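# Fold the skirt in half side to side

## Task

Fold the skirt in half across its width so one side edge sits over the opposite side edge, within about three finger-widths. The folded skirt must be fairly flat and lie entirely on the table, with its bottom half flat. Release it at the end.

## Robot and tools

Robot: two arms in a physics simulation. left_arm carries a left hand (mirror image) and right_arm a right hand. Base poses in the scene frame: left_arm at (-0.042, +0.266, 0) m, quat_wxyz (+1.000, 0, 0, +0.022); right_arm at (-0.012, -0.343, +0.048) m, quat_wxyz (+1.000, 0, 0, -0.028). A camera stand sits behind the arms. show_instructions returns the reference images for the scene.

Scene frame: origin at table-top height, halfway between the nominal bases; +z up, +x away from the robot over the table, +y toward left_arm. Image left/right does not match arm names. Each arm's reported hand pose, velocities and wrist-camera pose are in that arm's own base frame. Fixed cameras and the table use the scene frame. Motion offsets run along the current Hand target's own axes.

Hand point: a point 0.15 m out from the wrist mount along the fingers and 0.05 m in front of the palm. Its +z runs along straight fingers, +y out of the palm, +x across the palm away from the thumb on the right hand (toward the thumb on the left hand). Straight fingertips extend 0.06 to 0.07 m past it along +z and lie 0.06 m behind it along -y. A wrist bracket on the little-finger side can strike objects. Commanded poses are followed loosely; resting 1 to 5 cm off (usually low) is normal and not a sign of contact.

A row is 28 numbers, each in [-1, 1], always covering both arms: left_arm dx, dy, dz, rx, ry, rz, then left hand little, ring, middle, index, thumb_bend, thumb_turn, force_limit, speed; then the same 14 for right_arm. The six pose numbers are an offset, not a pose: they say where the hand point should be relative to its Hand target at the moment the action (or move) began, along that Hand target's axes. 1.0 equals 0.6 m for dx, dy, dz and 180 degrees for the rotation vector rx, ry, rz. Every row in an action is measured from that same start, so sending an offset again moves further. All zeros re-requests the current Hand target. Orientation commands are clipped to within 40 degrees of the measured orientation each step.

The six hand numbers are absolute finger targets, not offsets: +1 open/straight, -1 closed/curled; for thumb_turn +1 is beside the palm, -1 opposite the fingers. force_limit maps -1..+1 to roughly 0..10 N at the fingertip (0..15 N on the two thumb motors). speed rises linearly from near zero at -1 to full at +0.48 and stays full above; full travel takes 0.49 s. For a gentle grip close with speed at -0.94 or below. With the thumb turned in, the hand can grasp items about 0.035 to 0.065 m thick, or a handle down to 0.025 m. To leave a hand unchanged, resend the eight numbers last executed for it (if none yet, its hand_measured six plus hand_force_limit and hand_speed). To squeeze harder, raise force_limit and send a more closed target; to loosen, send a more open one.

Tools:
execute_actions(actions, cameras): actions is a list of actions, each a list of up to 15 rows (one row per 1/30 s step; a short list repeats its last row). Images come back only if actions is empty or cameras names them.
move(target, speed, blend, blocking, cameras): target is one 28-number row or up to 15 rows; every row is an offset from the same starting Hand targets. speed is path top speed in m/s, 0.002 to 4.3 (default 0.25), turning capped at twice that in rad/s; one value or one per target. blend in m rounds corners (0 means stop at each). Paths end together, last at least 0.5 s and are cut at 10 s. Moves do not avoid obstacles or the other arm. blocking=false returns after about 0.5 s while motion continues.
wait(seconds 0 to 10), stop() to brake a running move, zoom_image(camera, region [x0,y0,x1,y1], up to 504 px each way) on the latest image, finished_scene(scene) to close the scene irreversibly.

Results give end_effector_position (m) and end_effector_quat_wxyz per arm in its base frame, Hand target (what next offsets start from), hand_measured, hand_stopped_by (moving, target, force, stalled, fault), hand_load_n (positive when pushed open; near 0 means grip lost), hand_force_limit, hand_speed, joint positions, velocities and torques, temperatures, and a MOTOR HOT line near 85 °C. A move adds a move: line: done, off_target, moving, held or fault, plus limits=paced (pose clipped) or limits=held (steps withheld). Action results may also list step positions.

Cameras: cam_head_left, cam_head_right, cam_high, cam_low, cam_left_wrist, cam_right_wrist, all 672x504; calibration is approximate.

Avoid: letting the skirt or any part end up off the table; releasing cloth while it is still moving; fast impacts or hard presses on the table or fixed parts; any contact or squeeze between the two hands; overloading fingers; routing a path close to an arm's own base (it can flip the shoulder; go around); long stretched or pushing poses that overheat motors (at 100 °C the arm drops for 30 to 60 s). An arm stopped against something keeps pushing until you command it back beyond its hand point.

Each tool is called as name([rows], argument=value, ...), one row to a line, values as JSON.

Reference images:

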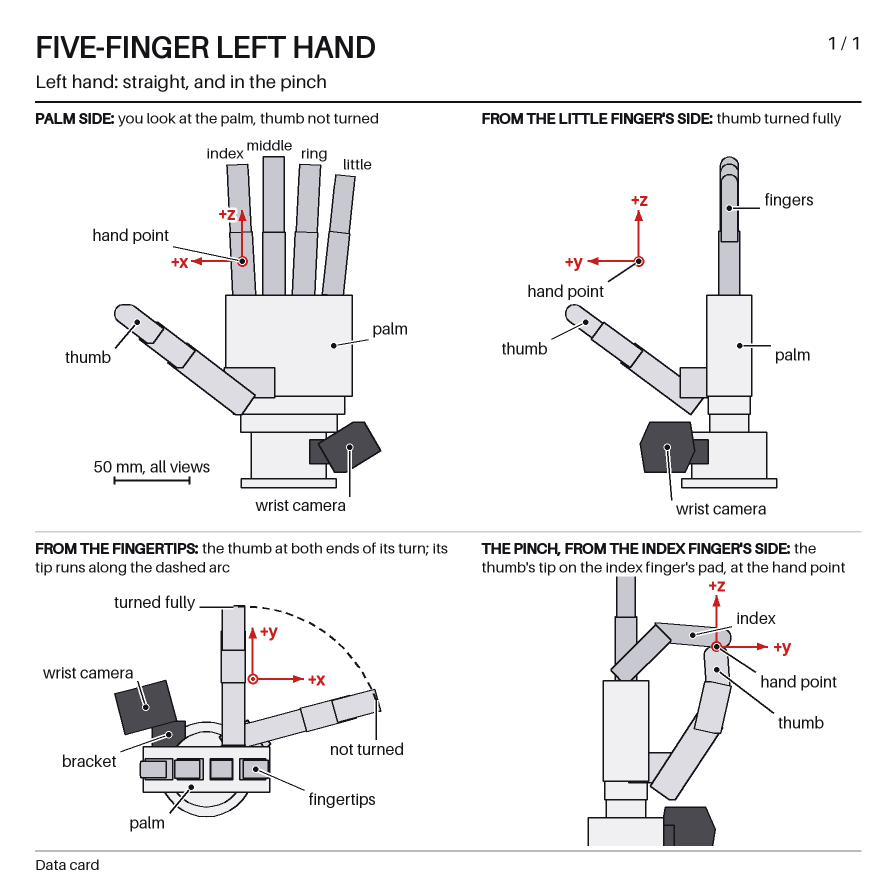

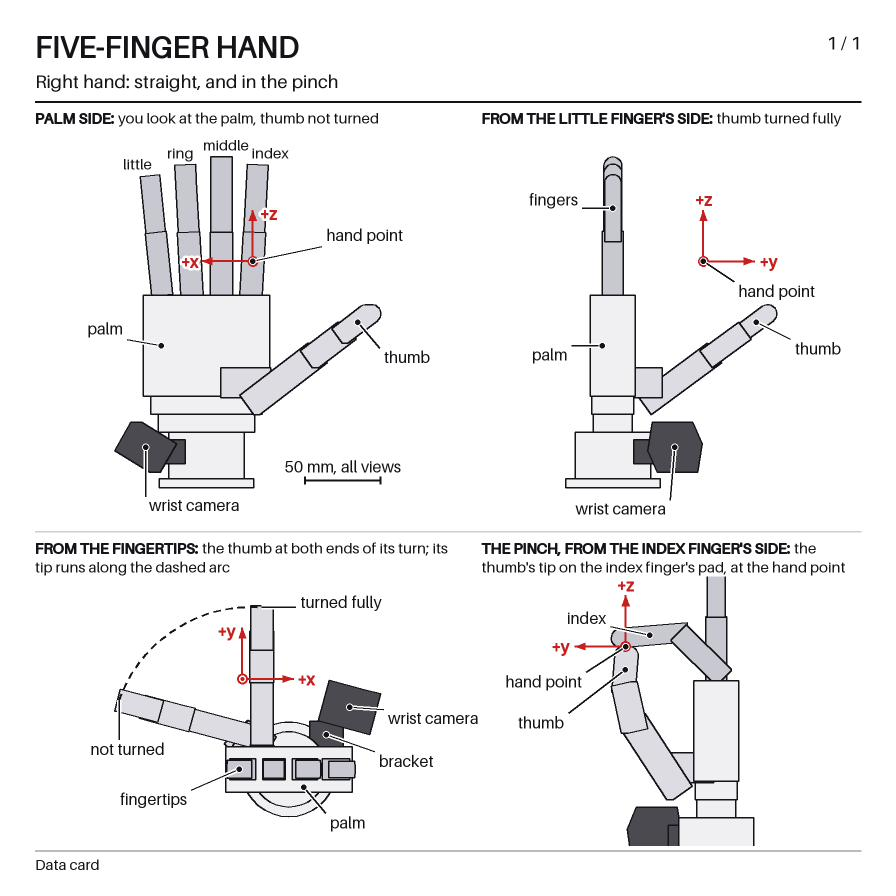

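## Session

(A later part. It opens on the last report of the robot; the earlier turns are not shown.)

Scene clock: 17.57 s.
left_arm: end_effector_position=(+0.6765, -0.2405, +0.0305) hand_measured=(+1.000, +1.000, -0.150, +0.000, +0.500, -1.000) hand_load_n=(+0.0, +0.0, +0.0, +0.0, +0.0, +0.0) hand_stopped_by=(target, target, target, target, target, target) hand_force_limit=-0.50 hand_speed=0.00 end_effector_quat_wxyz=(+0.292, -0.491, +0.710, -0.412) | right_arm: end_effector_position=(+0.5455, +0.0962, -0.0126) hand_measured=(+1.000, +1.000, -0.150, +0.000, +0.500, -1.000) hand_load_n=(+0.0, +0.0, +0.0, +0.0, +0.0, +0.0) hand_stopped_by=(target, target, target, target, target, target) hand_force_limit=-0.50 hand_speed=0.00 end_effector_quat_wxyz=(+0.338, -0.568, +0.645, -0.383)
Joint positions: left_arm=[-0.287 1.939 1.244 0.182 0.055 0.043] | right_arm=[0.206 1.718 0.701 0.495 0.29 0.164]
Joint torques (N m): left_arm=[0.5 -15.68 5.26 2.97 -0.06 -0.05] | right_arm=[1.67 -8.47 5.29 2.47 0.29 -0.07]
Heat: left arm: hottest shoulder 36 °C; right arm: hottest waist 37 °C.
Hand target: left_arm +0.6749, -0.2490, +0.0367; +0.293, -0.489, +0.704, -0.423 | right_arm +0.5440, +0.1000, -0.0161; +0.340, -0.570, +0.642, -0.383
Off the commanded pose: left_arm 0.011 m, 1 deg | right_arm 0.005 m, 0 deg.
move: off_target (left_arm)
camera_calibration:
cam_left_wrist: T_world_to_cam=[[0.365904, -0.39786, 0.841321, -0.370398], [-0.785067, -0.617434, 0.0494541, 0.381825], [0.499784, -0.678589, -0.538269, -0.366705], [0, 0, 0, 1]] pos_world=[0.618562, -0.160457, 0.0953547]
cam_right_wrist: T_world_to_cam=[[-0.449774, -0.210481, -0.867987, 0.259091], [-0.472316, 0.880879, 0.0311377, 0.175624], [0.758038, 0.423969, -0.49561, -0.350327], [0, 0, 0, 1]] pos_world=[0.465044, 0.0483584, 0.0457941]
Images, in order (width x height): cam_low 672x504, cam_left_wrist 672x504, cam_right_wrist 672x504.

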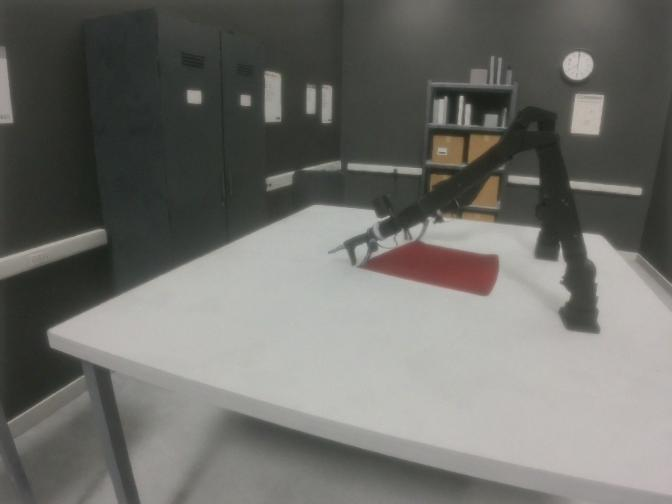

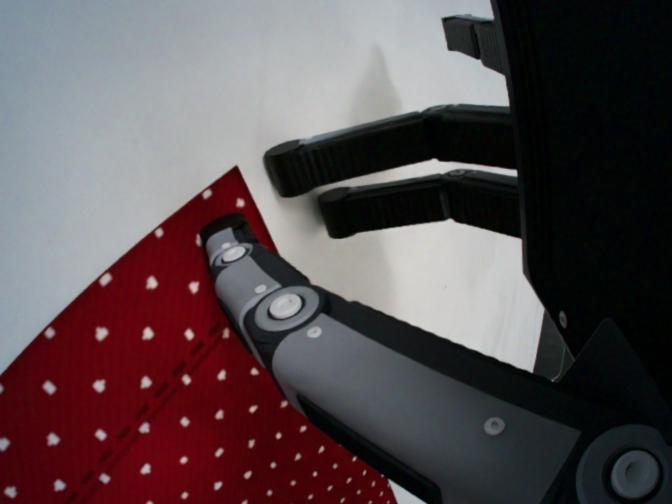

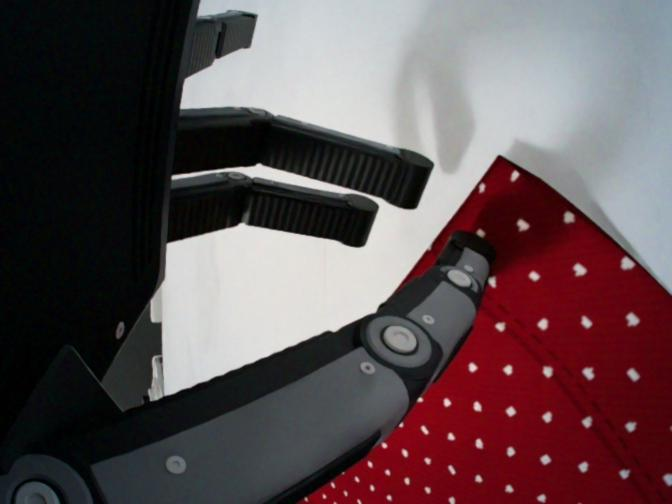

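move(target=[0,0.0176,0.0094,0,0,0,1,1,-0.15,0,0.5,-1,-0.5,0,0,0.0147,0.0079,0,0,0,1,1,-0.15,0,0.5,-1,-0.5,0], speed=0.05, cameras=["cam_left_wrist","cam_right_wrist","cam_low"])

zoom_image(camera="cam_low", region=[320, 200, 460, 300])

Scene clock: 18.67 s.
left_arm: end_effector_position=(+0.6780, -0.2412, +0.0317) hand_measured=(+1.000, +1.000, -0.150, +0.000, +0.500, -1.000) hand_load_n=(+0.0, +0.0, +0.0, +0.0, +0.0, +0.0) hand_stopped_by=(target, target, target, target, target, target) hand_force_limit=-0.50 hand_speed=0.00 end_effector_quat_wxyz=(+0.297, -0.488, +0.706, -0.418) | right_arm: end_effector_position=(+0.5472, +0.0965, -0.0211) hand_measured=(+1.000, +1.000, -0.150, +0.000, +0.500, -1.000) hand_load_n=(+0.0, +0.0, +0.0, +0.0, +0.5, +0.0) hand_stopped_by=(target, target, target, target, target, target) hand_force_limit=-0.50 hand_speed=0.00 end_effector_quat_wxyz=(+0.339, -0.567, +0.645, -0.384)
Joint positions: left_arm=[-0.287 1.94 1.237 0.208 0.055 0.042] | right_arm=[0.206 1.747 0.701 0.528 0.29 0.164]
Joint torques (N m): left_arm=[0.56 -14.39 5.27 2.99 -0.07 -0.05] | right_arm=[1.61 -8.7 4.86 2.4 0.29 -0.07]
Heat: left arm: hottest shoulder 36 °C; right arm: hottest waist 37 °C.
Hand target: left_arm +0.6751, -0.2490, +0.0249; +0.293, -0.489, +0.704, -0.423 | right_arm +0.5440, +0.1000, -0.0261; +0.340, -0.570, +0.642, -0.384
Off the commanded pose: left_arm 0.011 m, 1 deg | right_arm 0.007 m, 0 deg.
move: off_target (left_arm)
camera_calibration:
cam_left_wrist: T_world_to_cam=[[0.351371, -0.392907, 0.849802, -0.361455], [-0.785589, -0.617498, 0.0393195, 0.383158], [0.509302, -0.681411, -0.525634, -0.374717], [0, 0, 0, 1]] pos_world=[0.618854, -0.160755, 0.0951353]
cam_right_wrist: T_world_to_cam=[[-0.446515, -0.2098, -0.869832, 0.250724], [-0.472448, 0.880846, 0.030067, 0.176446], [0.75988, 0.424375, -0.492431, -0.356946], [0, 0, 0, 1]] pos_world=[0.466549, 0.0486596, 0.0370116]
Images, in order (width x height): cam_low 672x504, cam_left_wrist 672x504, cam_right_wrist 672x504.

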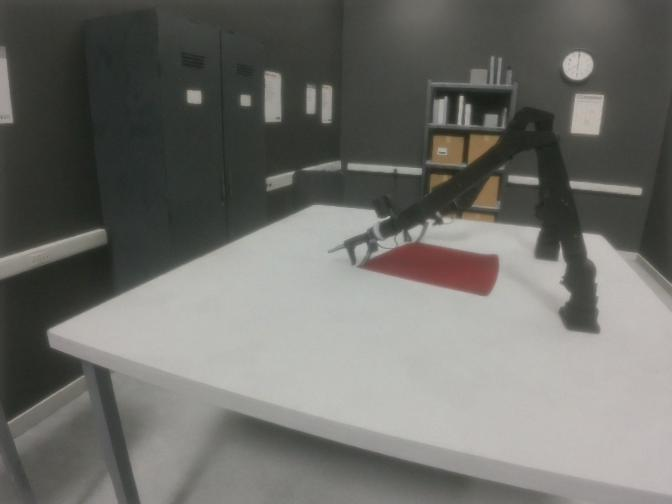

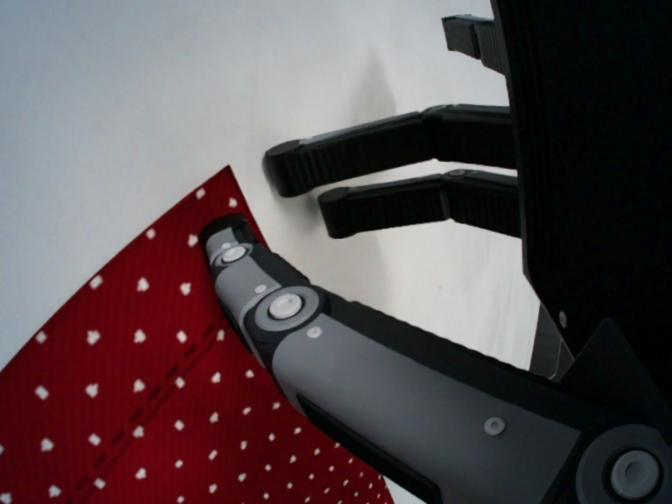

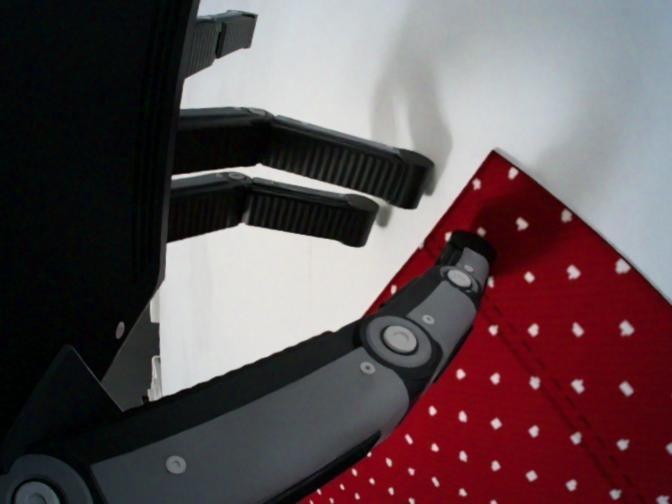

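Scaled by 3.600.

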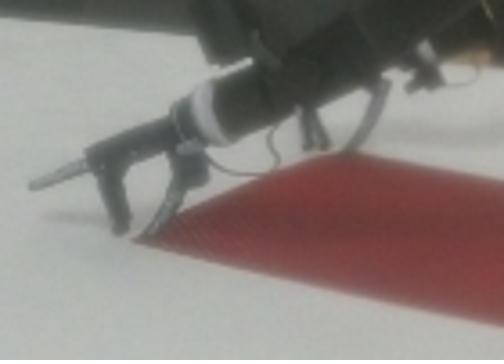

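move(target=[0,0.0176,0.0094,0,0,0,1,1,-0.5,-0.5,0.0,-1,0,-0.84,0,0.0176,0.0094,0,0,0,1,1,-0.5,-0.5,0.0,-1,0,-0.84], speed=0.008, cameras=["cam_left_wrist","cam_right_wrist","cam_low","cam_high"])

zoom_image(camera="cam_low", region=[320, 200, 460, 300])

Scene clock: 20.70 s.
left_arm: end_effector_position=(+0.6817, -0.2424, +0.0283) hand_measured=(+1.000, +1.000, -0.368, -0.500, +0.382, -1.000) hand_load_n=(+0.0, +0.0, +7.5, +0.0, +8.5, +0.5) hand_stopped_by=(target, target, force, target, force, target) hand_force_limit=0.00 hand_speed=-0.84 end_effector_quat_wxyz=(+0.301, -0.486, +0.703, -0.424) | right_arm: end_effector_position=(+0.5501, +0.0970, -0.0252) hand_measured=(+1.000, +1.000, -0.368, -0.500, +0.376, -1.000) hand_load_n=(-0.5, +0.0, +8.0, +0.0, +7.0, +0.5) hand_stopped_by=(target, target, force, target, force, target) hand_force_limit=0.00 hand_speed=-0.84 end_effector_quat_wxyz=(+0.346, -0.563, +0.642, -0.388)
Joint positions: left_arm=[-0.287 1.953 1.237 0.238 0.055 0.041] | right_arm=[0.206 1.77 0.697 0.573 0.291 0.164]
Joint torques (N m): left_arm=[0.56 -13.98 4.78 2.86 -0.08 -0.04] | right_arm=[1.55 -7.88 4.7 2.15 0.25 -0.07]
Heat: left arm: hottest shoulder 37 °C; right arm: hottest waist 37 °C.
Hand target: left_arm +0.6751, -0.2490, +0.0131; +0.293, -0.489, +0.704, -0.423 | right_arm +0.5439, +0.1000, -0.0380; +0.340, -0.570, +0.642, -0.384
Off the commanded pose: left_arm 0.018 m, 1 deg | right_arm 0.015 m, 1 deg.
move: off_target (left_arm, right_arm)
camera_calibration:
cam_left_wrist: T_world_to_cam=[[0.338624, -0.388393, 0.857021, -0.350813], [-0.785933, -0.61755, 0.0306681, 0.38605], [0.517342, -0.683946, -0.514368, -0.38571], [0, 0, 0, 1]] pos_world=[0.621747, -0.161653, 0.0904181]
cam_right_wrist: T_world_to_cam=[[-0.430318, -0.206451, -0.878751, 0.239075], [-0.472342, 0.88108, 0.0243042, 0.177337], [0.769233, 0.42553, -0.476661, -0.366254], [0, 0, 0, 1]] pos_world=[0.468377, 0.0489615, 0.0311988]
Images, in order (width x height): cam_high 672x504, cam_low 672x504, cam_left_wrist 672x504, cam_right_wrist 672x504.

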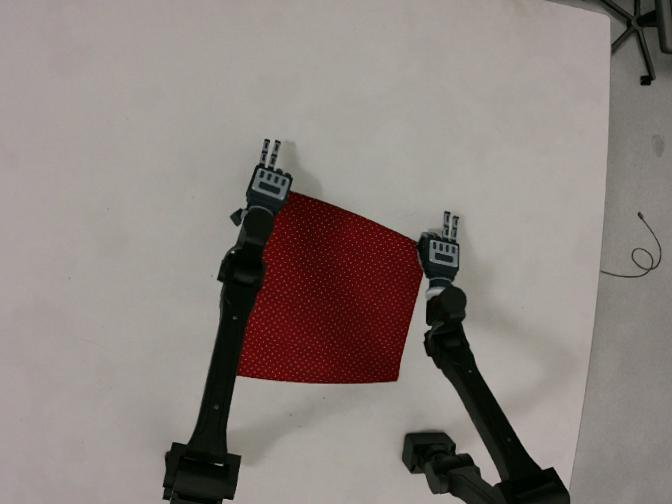

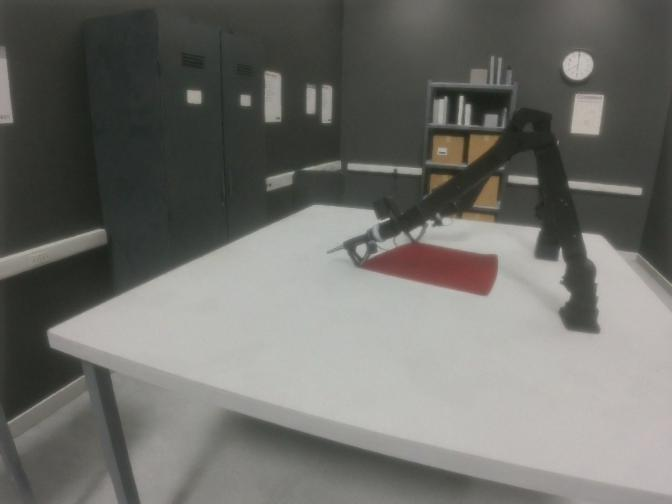

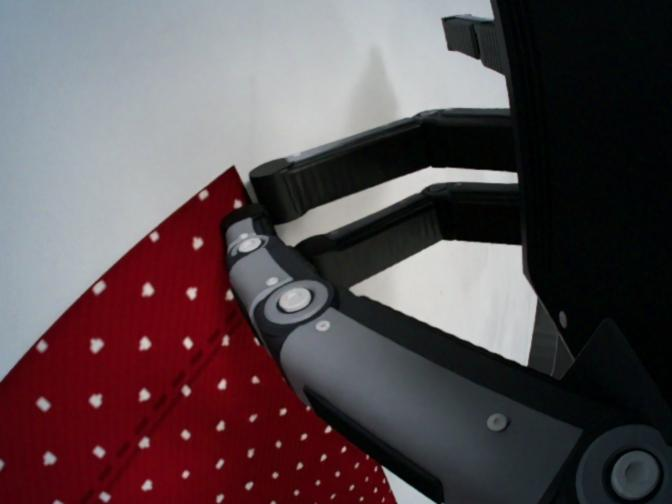

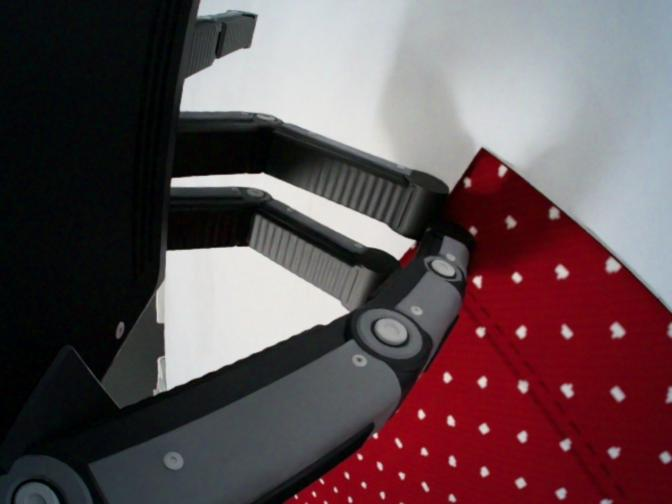

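Scaled by 3.600.

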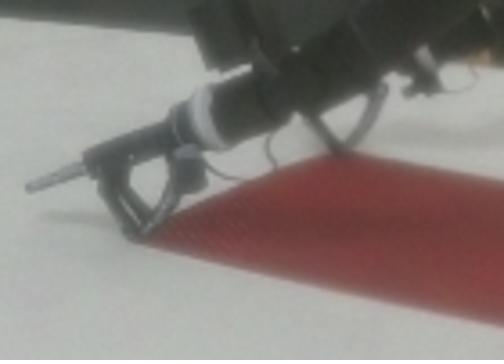

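zoom_image(camera="cam_left_wrist", region=[180, 140, 340, 260])

zoom_image(camera="cam_right_wrist", region=[360, 140, 520, 320])

Scaled by 3.150 from the camera's 672x504 image, which has a finer 960x720 frame.

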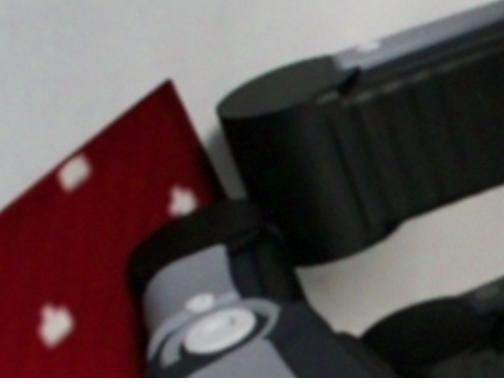

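Scaled by 2.800 from the camera's 672x504 image, which has a finer 960x720 frame.

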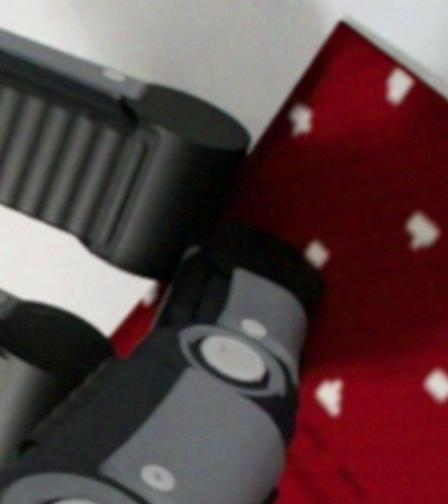

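move(target=[0,-0.0911,-0.0487,0,0,0,1,1,-0.5,-0.5,0.0,-1,0,-0.84,0,-0.0911,-0.0487,0,0,0,1,1,-0.5,-0.5,0.0,-1,0,-0.84], speed=0.06, cameras=["cam_left_wrist","cam_right_wrist","cam_low"])

zoom_image(camera="cam_low", region=[320, 200, 460, 300])

Scene clock: 22.60 s.
left_arm: end_effector_position=(+0.6680, -0.2384, +0.0492) hand_measured=(+1.000, +1.000, -0.368, -0.500, +0.382, -1.000) hand_load_n=(+0.0, +0.0, +8.0, +0.0, +8.5, +1.0) hand_stopped_by=(target, target, force, target, force, target) hand_force_limit=0.00 hand_speed=-0.84 end_effector_quat_wxyz=(+0.288, -0.493, +0.712, -0.408) | right_arm: end_effector_position=(+0.5361, +0.0941, +0.0104) hand_measured=(+1.000, +1.000, -0.368, -0.500, +0.376, -1.000) hand_load_n=(+0.0, +0.0, +8.0, +0.0, +7.5, +0.5) hand_stopped_by=(target, target, force, target, force, target) hand_force_limit=0.00 hand_speed=-0.84 end_effector_quat_wxyz=(+0.330, -0.573, +0.648, -0.379)
Joint positions: left_arm=[-0.287 1.891 1.237 0.128 0.055 0.041] | right_arm=[0.206 1.631 0.697 0.389 0.291 0.164]
Joint torques (N m): left_arm=[0.62 -16.26 7.77 1.72 -0.04 -0.04] | right_arm=[1.67 -9.82 7.79 1.42 0.27 -0.07]
Heat: left arm: hottest shoulder 37 °C; right arm: hottest waist 37 °C.
Hand target: left_arm +0.6750, -0.2490, +0.0750; +0.293, -0.489, +0.704, -0.423 | right_arm +0.5441, +0.1000, +0.0239; +0.340, -0.570, +0.642, -0.383
Off the commanded pose: left_arm 0.029 m, 2 deg | right_arm 0.017 m, 1 deg.
move: off_target (left_arm, right_arm)
camera_calibration:
cam_left_wrist: T_world_to_cam=[[0.377582, -0.39915, 0.835531, -0.390044], [-0.783657, -0.618414, 0.058711, 0.373961], [0.493269, -0.676937, -0.546298, -0.345727], [0, 0, 0, 1]] pos_world=[0.610867, -0.158459, 0.115068]
cam_right_wrist: T_world_to_cam=[[-0.467853, -0.214297, -0.857433, 0.284361], [-0.471083, 0.881322, 0.0367767, 0.171619], [0.747793, 0.421128, -0.513281, -0.32499], [0, 0, 0, 1]] pos_world=[0.456912, 0.0465483, 0.0706973]
Images, in order (width x height): cam_low 672x504, cam_left_wrist 672x504, cam_right_wrist 672x504.

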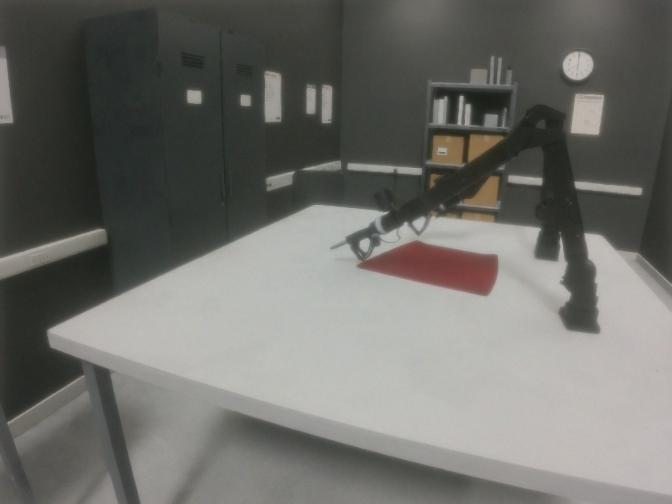

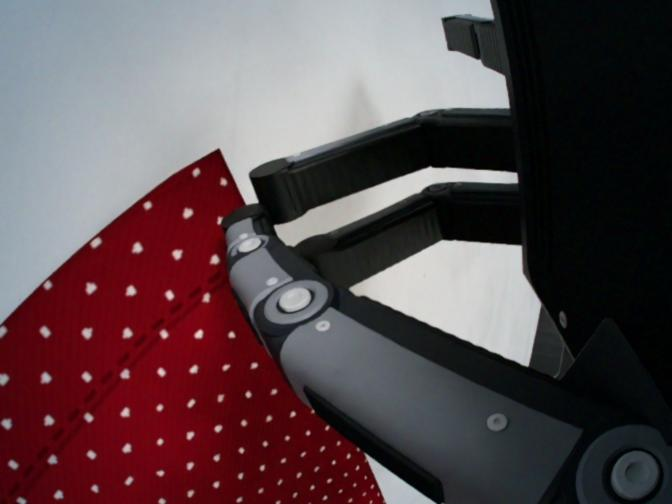

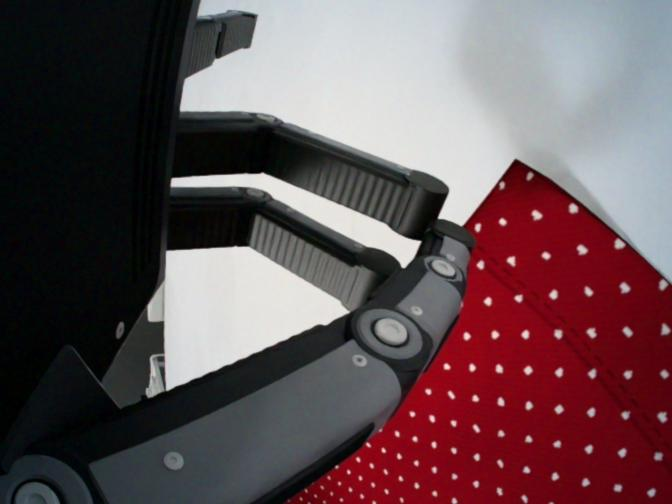

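Scaled by 3.600.

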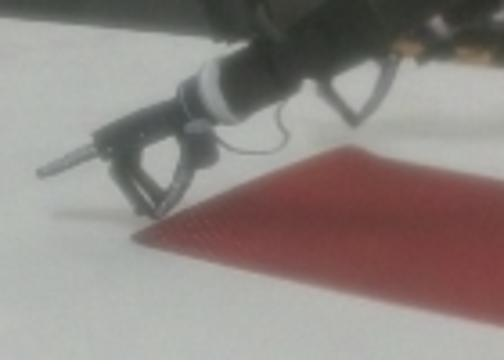

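move(target=[0.0018,0.0248,-0.0465,0.0889,0,0,1,1,0,0.1,0.2,-1,0,0,-0.0067,0.0263,-0.0495,0.0889,0,0,1,1,0,0.1,0.2,-1,0,0], speed=0.1, cameras=["cam_left_wrist","cam_right_wrist","cam_low"])

zoom_image(camera="cam_low", region=[320, 200, 460, 300])

Scene clock: 25.77 s.
left_arm: end_effector_position=(+0.6458, -0.2342, +0.0591) hand_measured=(+1.000, +1.000, +0.000, +0.100, +0.382, -1.000) hand_load_n=(+0.0, +0.0, +0.0, +0.0, +0.0, +0.0) hand_stopped_by=(target, target, target, target, force, target) hand_force_limit=0.00 hand_speed=0.00 end_effector_quat_wxyz=(+0.355, -0.448, +0.649, -0.502) | right_arm: end_effector_position=(+0.5140, +0.1053, +0.0277) hand_measured=(+1.000, +1.000, +0.000, +0.100, +0.200, -1.000) hand_load_n=(+0.0, +0.0, +0.0, +0.0, +0.5, +0.0) hand_stopped_by=(target, target, target, target, target, target) hand_force_limit=0.00 hand_speed=0.00 end_effector_quat_wxyz=(+0.417, -0.513, +0.588, -0.467)
Joint positions: left_arm=[-0.287 1.859 0.994 0.618 0.062 0.028] | right_arm=[0.281 1.683 0.5 0.947 0.397 0.103]
Joint torques (N m): left_arm=[1.03 -14.62 4.64 3.14 0.05 -0.05] | right_arm=[1.67 -6.83 4.16 2.56 0.24 -0.14]
Heat: left arm: hottest shoulder 37 °C; right arm: hottest waist 37 °C.
Hand target: left_arm +0.6450, -0.2389, +0.0748; +0.358, -0.444, +0.638, -0.517 | right_arm +0.5113, +0.1080, +0.0242; +0.416, -0.517, +0.583, -0.469
Off the commanded pose: left_arm 0.017 m, 2 deg | right_arm 0.005 m, 1 deg.
move: off_target (left_arm)
camera_calibration:
cam_left_wrist: T_world_to_cam=[[0.142277, -0.316578, 0.937835, -0.222999], [-0.780854, -0.618166, -0.0902075, 0.365605], [0.608296, -0.719478, -0.335153, -0.423272], [0, 0, 0, 1]] pos_world=[0.574686, -0.149128, 0.100256]
cam_right_wrist: T_world_to_cam=[[-0.194154, -0.233664, -0.952736, 0.155217], [-0.456606, 0.881118, -0.12305, 0.147627], [0.868225, 0.411134, -0.277765, -0.371727], [0, 0, 0, 1]] pos_world=[0.420286, 0.0590209, 0.0627932]
Images, in order (width x height): cam_low 672x504, cam_left_wrist 672x504, cam_right_wrist 672x504.

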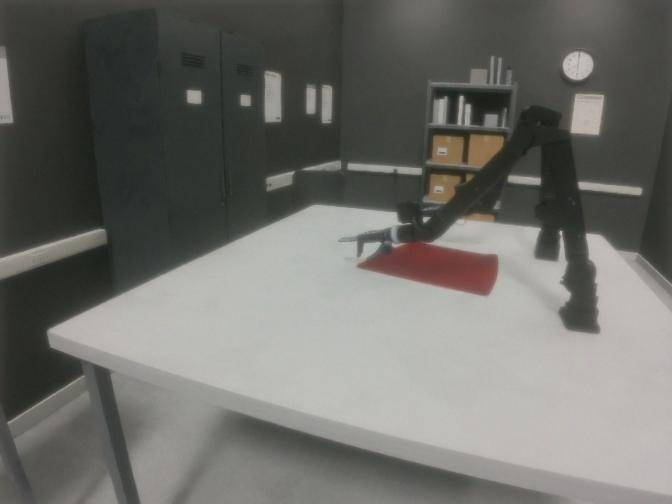

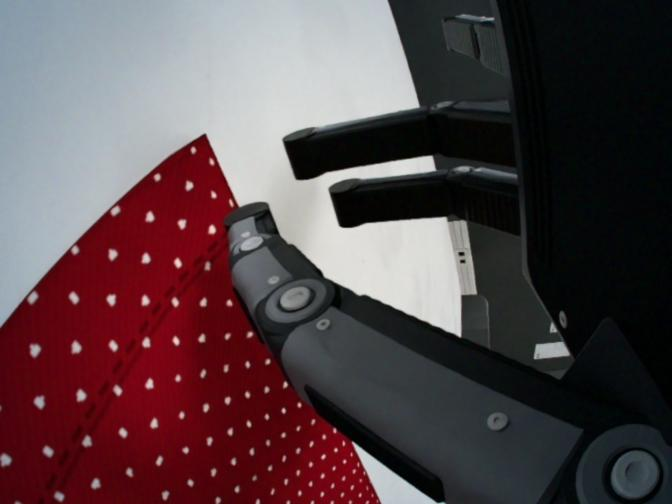

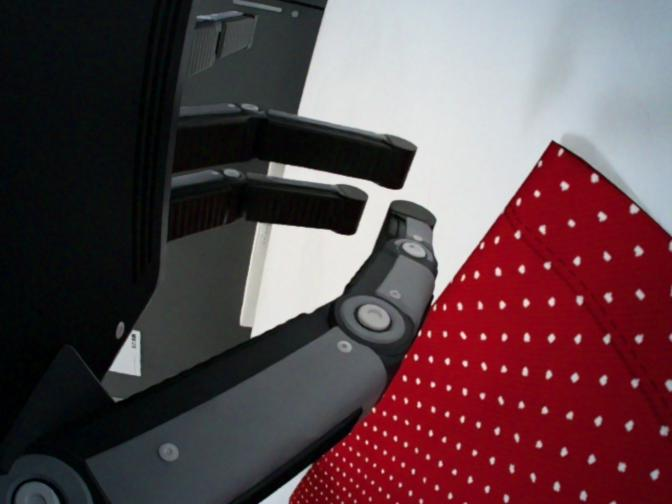

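Scaled by 3.600.

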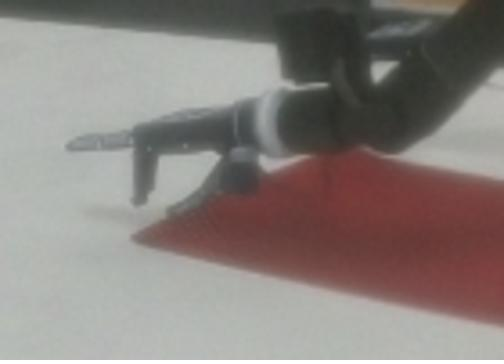

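move(target=[-0.0048,0.026,-0.0097,0,0,0,1,1,0,0.1,0.21,-1,0,0,0.0072,0.0477,-0.0078,0,0,0,1,1,0,0.1,0.2,-1,0,0], speed=0.08, cameras=["cam_left_wrist","cam_right_wrist","cam_low"])

zoom_image(camera="cam_low", region=[320, 200, 460, 300])

Scene clock: 27.10 s.
left_arm: end_effector_position=(+0.6378, -0.2330, +0.0549) hand_measured=(+1.000, +1.000, +0.000, +0.100, +0.210, -1.000) hand_load_n=(+0.0, +0.0, +0.0, +0.0, +0.0, +0.0) hand_stopped_by=(target, target, target, target, target, target) hand_force_limit=0.00 hand_speed=0.00 end_effector_quat_wxyz=(+0.357, -0.443, +0.647, -0.508) | right_arm: end_effector_position=(+0.5027, +0.1021, -0.0005) hand_measured=(+1.000, +1.000, +0.000, +0.100, +0.200, -1.000) hand_load_n=(+0.0, +0.0, +0.0, +0.0, +0.0, +0.0) hand_stopped_by=(target, target, target, target, target, target) hand_force_limit=0.00 hand_speed=0.00 end_effector_quat_wxyz=(+0.416, -0.513, +0.588, -0.467)
Joint positions: left_arm=[-0.287 1.859 0.962 0.665 0.068 0.028] | right_arm=[0.282 1.779 0.468 1.073 0.397 0.103]
Joint torques (N m): left_arm=[1.61 -13.39 4.48 3.18 0.07 -0.03] | right_arm=[1.67 -7.12 3.26 2.58 0.24 -0.15]
Heat: left arm: hottest shoulder 37 °C; right arm: hottest waist 37 °C.
Hand target: left_arm +0.6376, -0.2331, +0.0608; +0.359, -0.444, +0.638, -0.517 | right_arm +0.5002, +0.1050, -0.0028; +0.416, -0.517, +0.583, -0.469
Off the commanded pose: left_arm 0.006 m, 1 deg | right_arm 0.004 m, 1 deg.
move: done
camera_calibration:
cam_left_wrist: T_world_to_cam=[[0.127791, -0.312226, 0.941374, -0.207399], [-0.782993, -0.614346, -0.0974693, 0.362343], [0.608762, -0.724633, -0.322978, -0.421138], [0, 0, 0, 1]] pos_world=[0.566589, -0.147322, 0.0945392]
cam_right_wrist: T_world_to_cam=[[-0.195905, -0.234626, -0.952141, 0.126339], [-0.456578, 0.881114, -0.123182, 0.141836], [0.867846, 0.410595, -0.27974, -0.368126], [0, 0, 0, 1]] pos_world=[0.408986, 0.0558194, 0.0347842]
Images, in order (width x height): cam_low 672x504, cam_left_wrist 672x504, cam_right_wrist 672x504.

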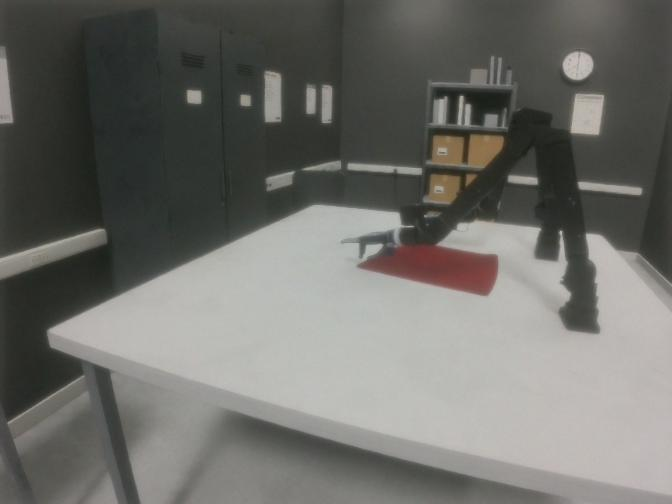

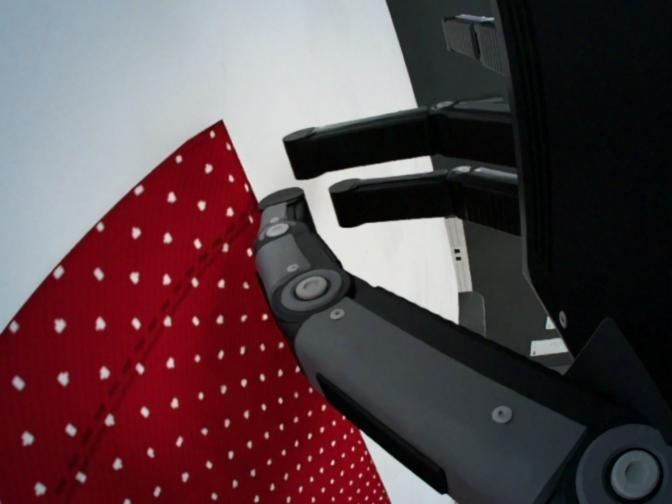

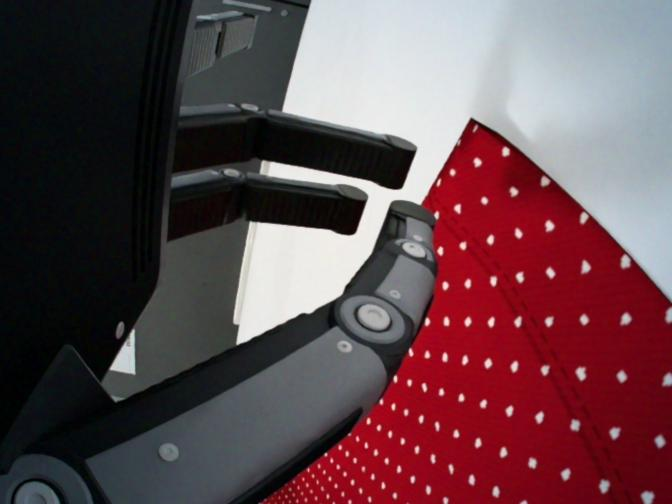

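Scaled by 3.600.

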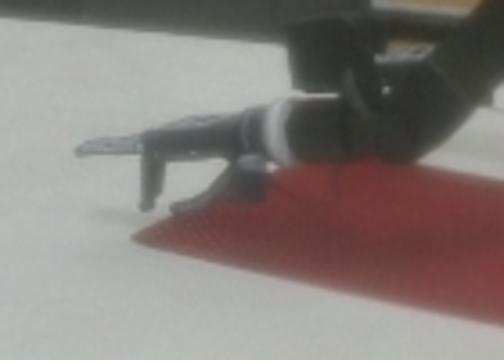

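move(target=[0,0.0407,0.0088,0,0,0,1,1,0,0.1,0.21,-1,0,0,0,0.0277,0.006,0,0,0,1,1,0,0.1,0.2,-1,0,0], speed=0.06, cameras=["cam_left_wrist","cam_right_wrist","cam_low"])

zoom_image(camera="cam_low", region=[320, 200, 460, 300])

Scene clock: 28.40 s.
left_arm: end_effector_position=(+0.6377, -0.2330, +0.0352) hand_measured=(+1.000, +1.000, +0.000, +0.100, +0.210, -1.000) hand_load_n=(+0.0, +0.0, +0.0, -0.5, +0.0, +0.0) hand_stopped_by=(target, target, target, target, target, target) hand_force_limit=0.00 hand_speed=0.00 end_effector_quat_wxyz=(+0.359, -0.442, +0.645, -0.510) | right_arm: end_effector_position=(+0.5007, +0.1015, -0.0191) hand_measured=(+1.000, +1.000, +0.000, +0.100, +0.200, -1.000) hand_load_n=(+0.0, +0.0, +0.0, +0.0, +0.0, +0.0) hand_stopped_by=(target, target, target, target, target, target) hand_force_limit=0.00 hand_speed=0.00 end_effector_quat_wxyz=(+0.414, -0.514, +0.588, -0.467)
Joint positions: left_arm=[-0.287 1.907 0.954 0.729 0.068 0.028] | right_arm=[0.282 1.851 0.468 1.14 0.397 0.103]
Joint torques (N m): left_arm=[1.55 -12.86 4.36 3.19 0.06 -0.03] | right_arm=[1.67 -7.41 3.1 2.58 0.24 -0.15]
Heat: left arm: hottest shoulder 37 °C; right arm: hottest waist 37 °C.
Hand target: left_arm +0.6378, -0.2332, +0.0361; +0.359, -0.443, +0.638, -0.517 | right_arm +0.5001, +0.1049, -0.0199; +0.416, -0.517, +0.583, -0.469
Off the commanded pose: left_arm 0.001 m, 1 deg | right_arm 0.004 m, 1 deg.
move: done
camera_calibration:
cam_left_wrist: T_world_to_cam=[[0.120856, -0.310125, 0.942983, -0.184095], [-0.782485, -0.614301, -0.101743, 0.360227], [0.610828, -0.725574, -0.31691, -0.4292], [0, 0, 0, 1]] pos_world=[0.566289, -0.147221, 0.0742306]
cam_right_wrist: T_world_to_cam=[[-0.200046, -0.235808, -0.950987, 0.110346], [-0.457151, 0.880944, -0.122275, 0.139449], [0.866599, 0.410284, -0.284029, -0.37083], [0, 0, 0, 1]] pos_world=[0.407185, 0.0553193, 0.0166627]
Images, in order (width x height): cam_low 672x504, cam_left_wrist 672x504, cam_right_wrist 672x504.

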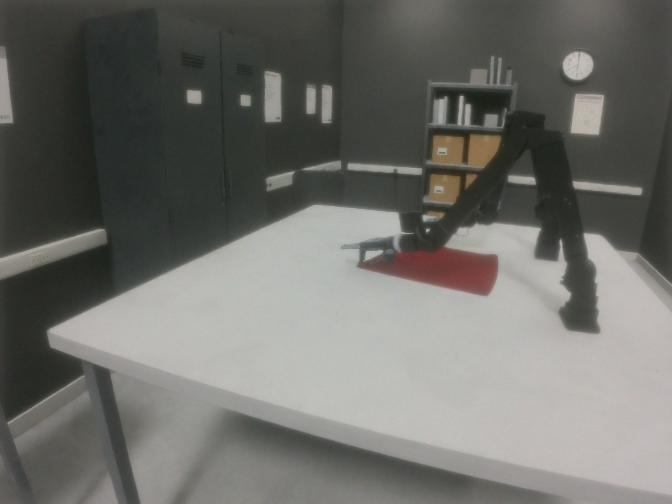

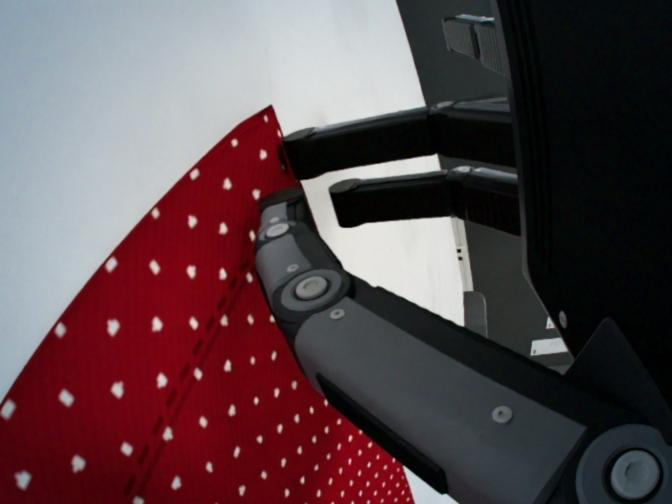

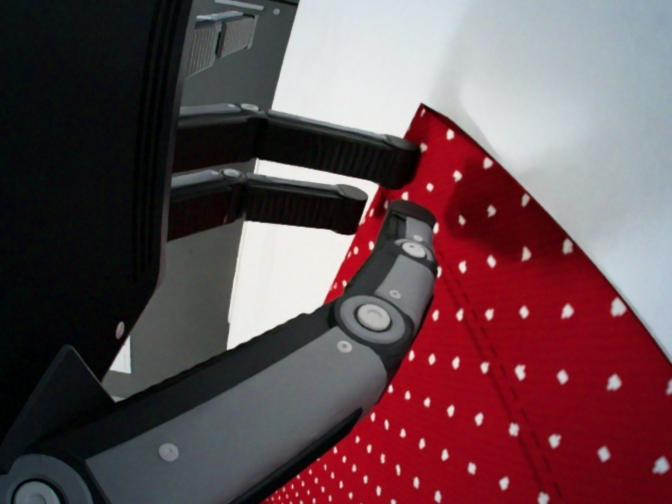

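Scaled by 3.600.

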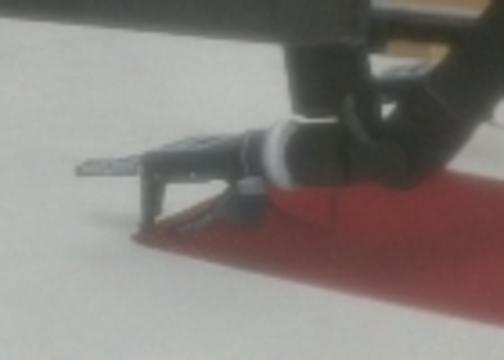

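move(target=[0.0083,0.0328,-0.01,0,0,0,1,1,0,0.1,0.21,-1,0,0,-0.0063,0.0263,-0.0037,0,0,0,1,1,0,0.1,0.2,-1,0,0], speed=0.05, cameras=["cam_left_wrist","cam_right_wrist","cam_low"])

zoom_image(camera="cam_low", region=[320, 200, 460, 300])

Scene clock: 29.63 s.
left_arm: end_effector_position=(+0.6312, -0.2303, +0.0253) hand_measured=(+1.000, +1.000, +0.000, +0.100, +0.210, -1.000) hand_load_n=(+0.0, +0.0, +0.0, +0.0, +0.0, +0.0) hand_stopped_by=(target, target, target, target, target, target) hand_force_limit=0.00 hand_speed=0.00 end_effector_quat_wxyz=(+0.363, -0.441, +0.640, -0.514) | right_arm: end_effector_position=(+0.4995, +0.1055, -0.0274) hand_measured=(+1.000, +1.000, +0.000, +0.100, +0.200, -1.000) hand_load_n=(+0.0, +0.0, +0.0, +0.0, +0.0, +0.5) hand_stopped_by=(target, target, target, target, target, target) hand_force_limit=0.00 hand_speed=0.00 end_effector_quat_wxyz=(+0.419, -0.509, +0.586, -0.471)
Joint positions: left_arm=[-0.287 1.925 0.924 0.792 0.064 0.026] | right_arm=[0.297 1.904 0.468 1.211 0.416 0.103]
Joint torques (N m): left_arm=[0.91 -12.16 3.85 3.07 -0.08 -0.04] | right_arm=[1.67 -7 2.41 2.33 0.16 -0.11]
Heat: left arm: hottest shoulder 37 °C; right arm: hottest waist 37 °C.
Hand target: left_arm +0.6266, -0.2344, +0.0179; +0.358, -0.443, +0.638, -0.517 | right_arm +0.4951, +0.1093, -0.0347; +0.416, -0.517, +0.583, -0.469
Off the commanded pose: left_arm 0.009 m, 1 deg | right_arm 0.009 m, 1 deg.
move: done
camera_calibration:
cam_left_wrist: T_world_to_cam=[[0.108695, -0.305127, 0.946088, -0.164304], [-0.778023, -0.618514, -0.110093, 0.352286], [0.618761, -0.724112, -0.304626, -0.431405], [0, 0, 0, 1]] pos_world=[0.558883, -0.144625, 0.0628133]
cam_right_wrist: T_world_to_cam=[[-0.183488, -0.234398, -0.954667, 0.0947393], [-0.4526, 0.882242, -0.129625, 0.131764], [0.872631, 0.408297, -0.267969, -0.376069], [0, 0, 0, 1]] pos_world=[0.40519, 0.0595071, 0.00674941]
Images, in order (width x height): cam_low 672x504, cam_left_wrist 672x504, cam_right_wrist 672x504.

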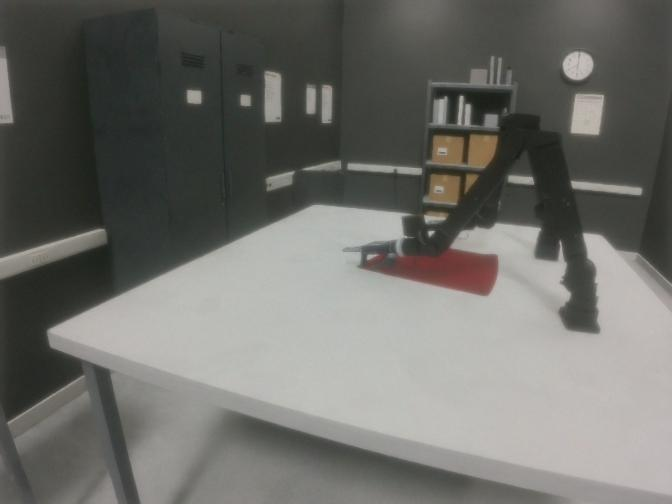

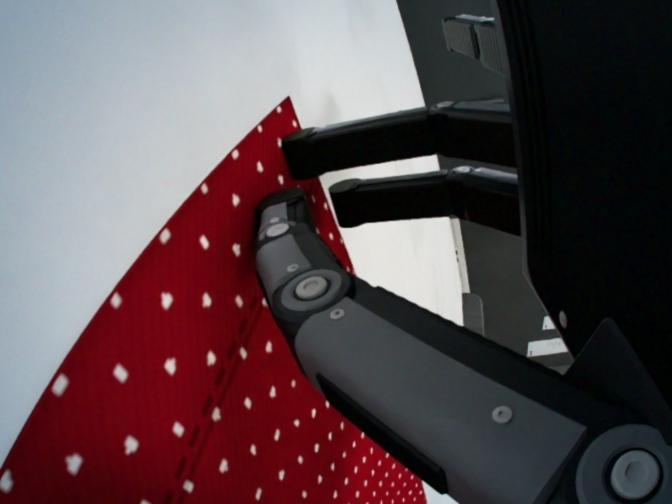

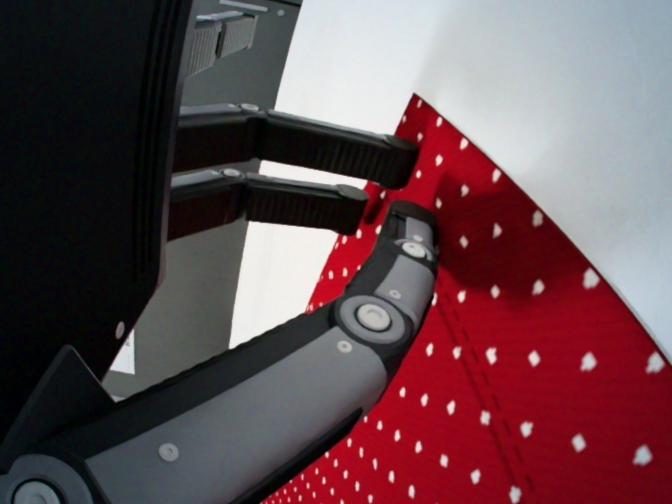

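Scaled by 3.600.

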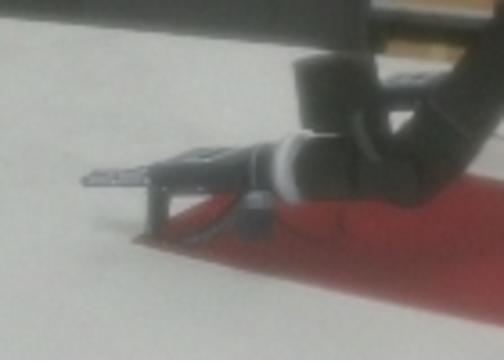

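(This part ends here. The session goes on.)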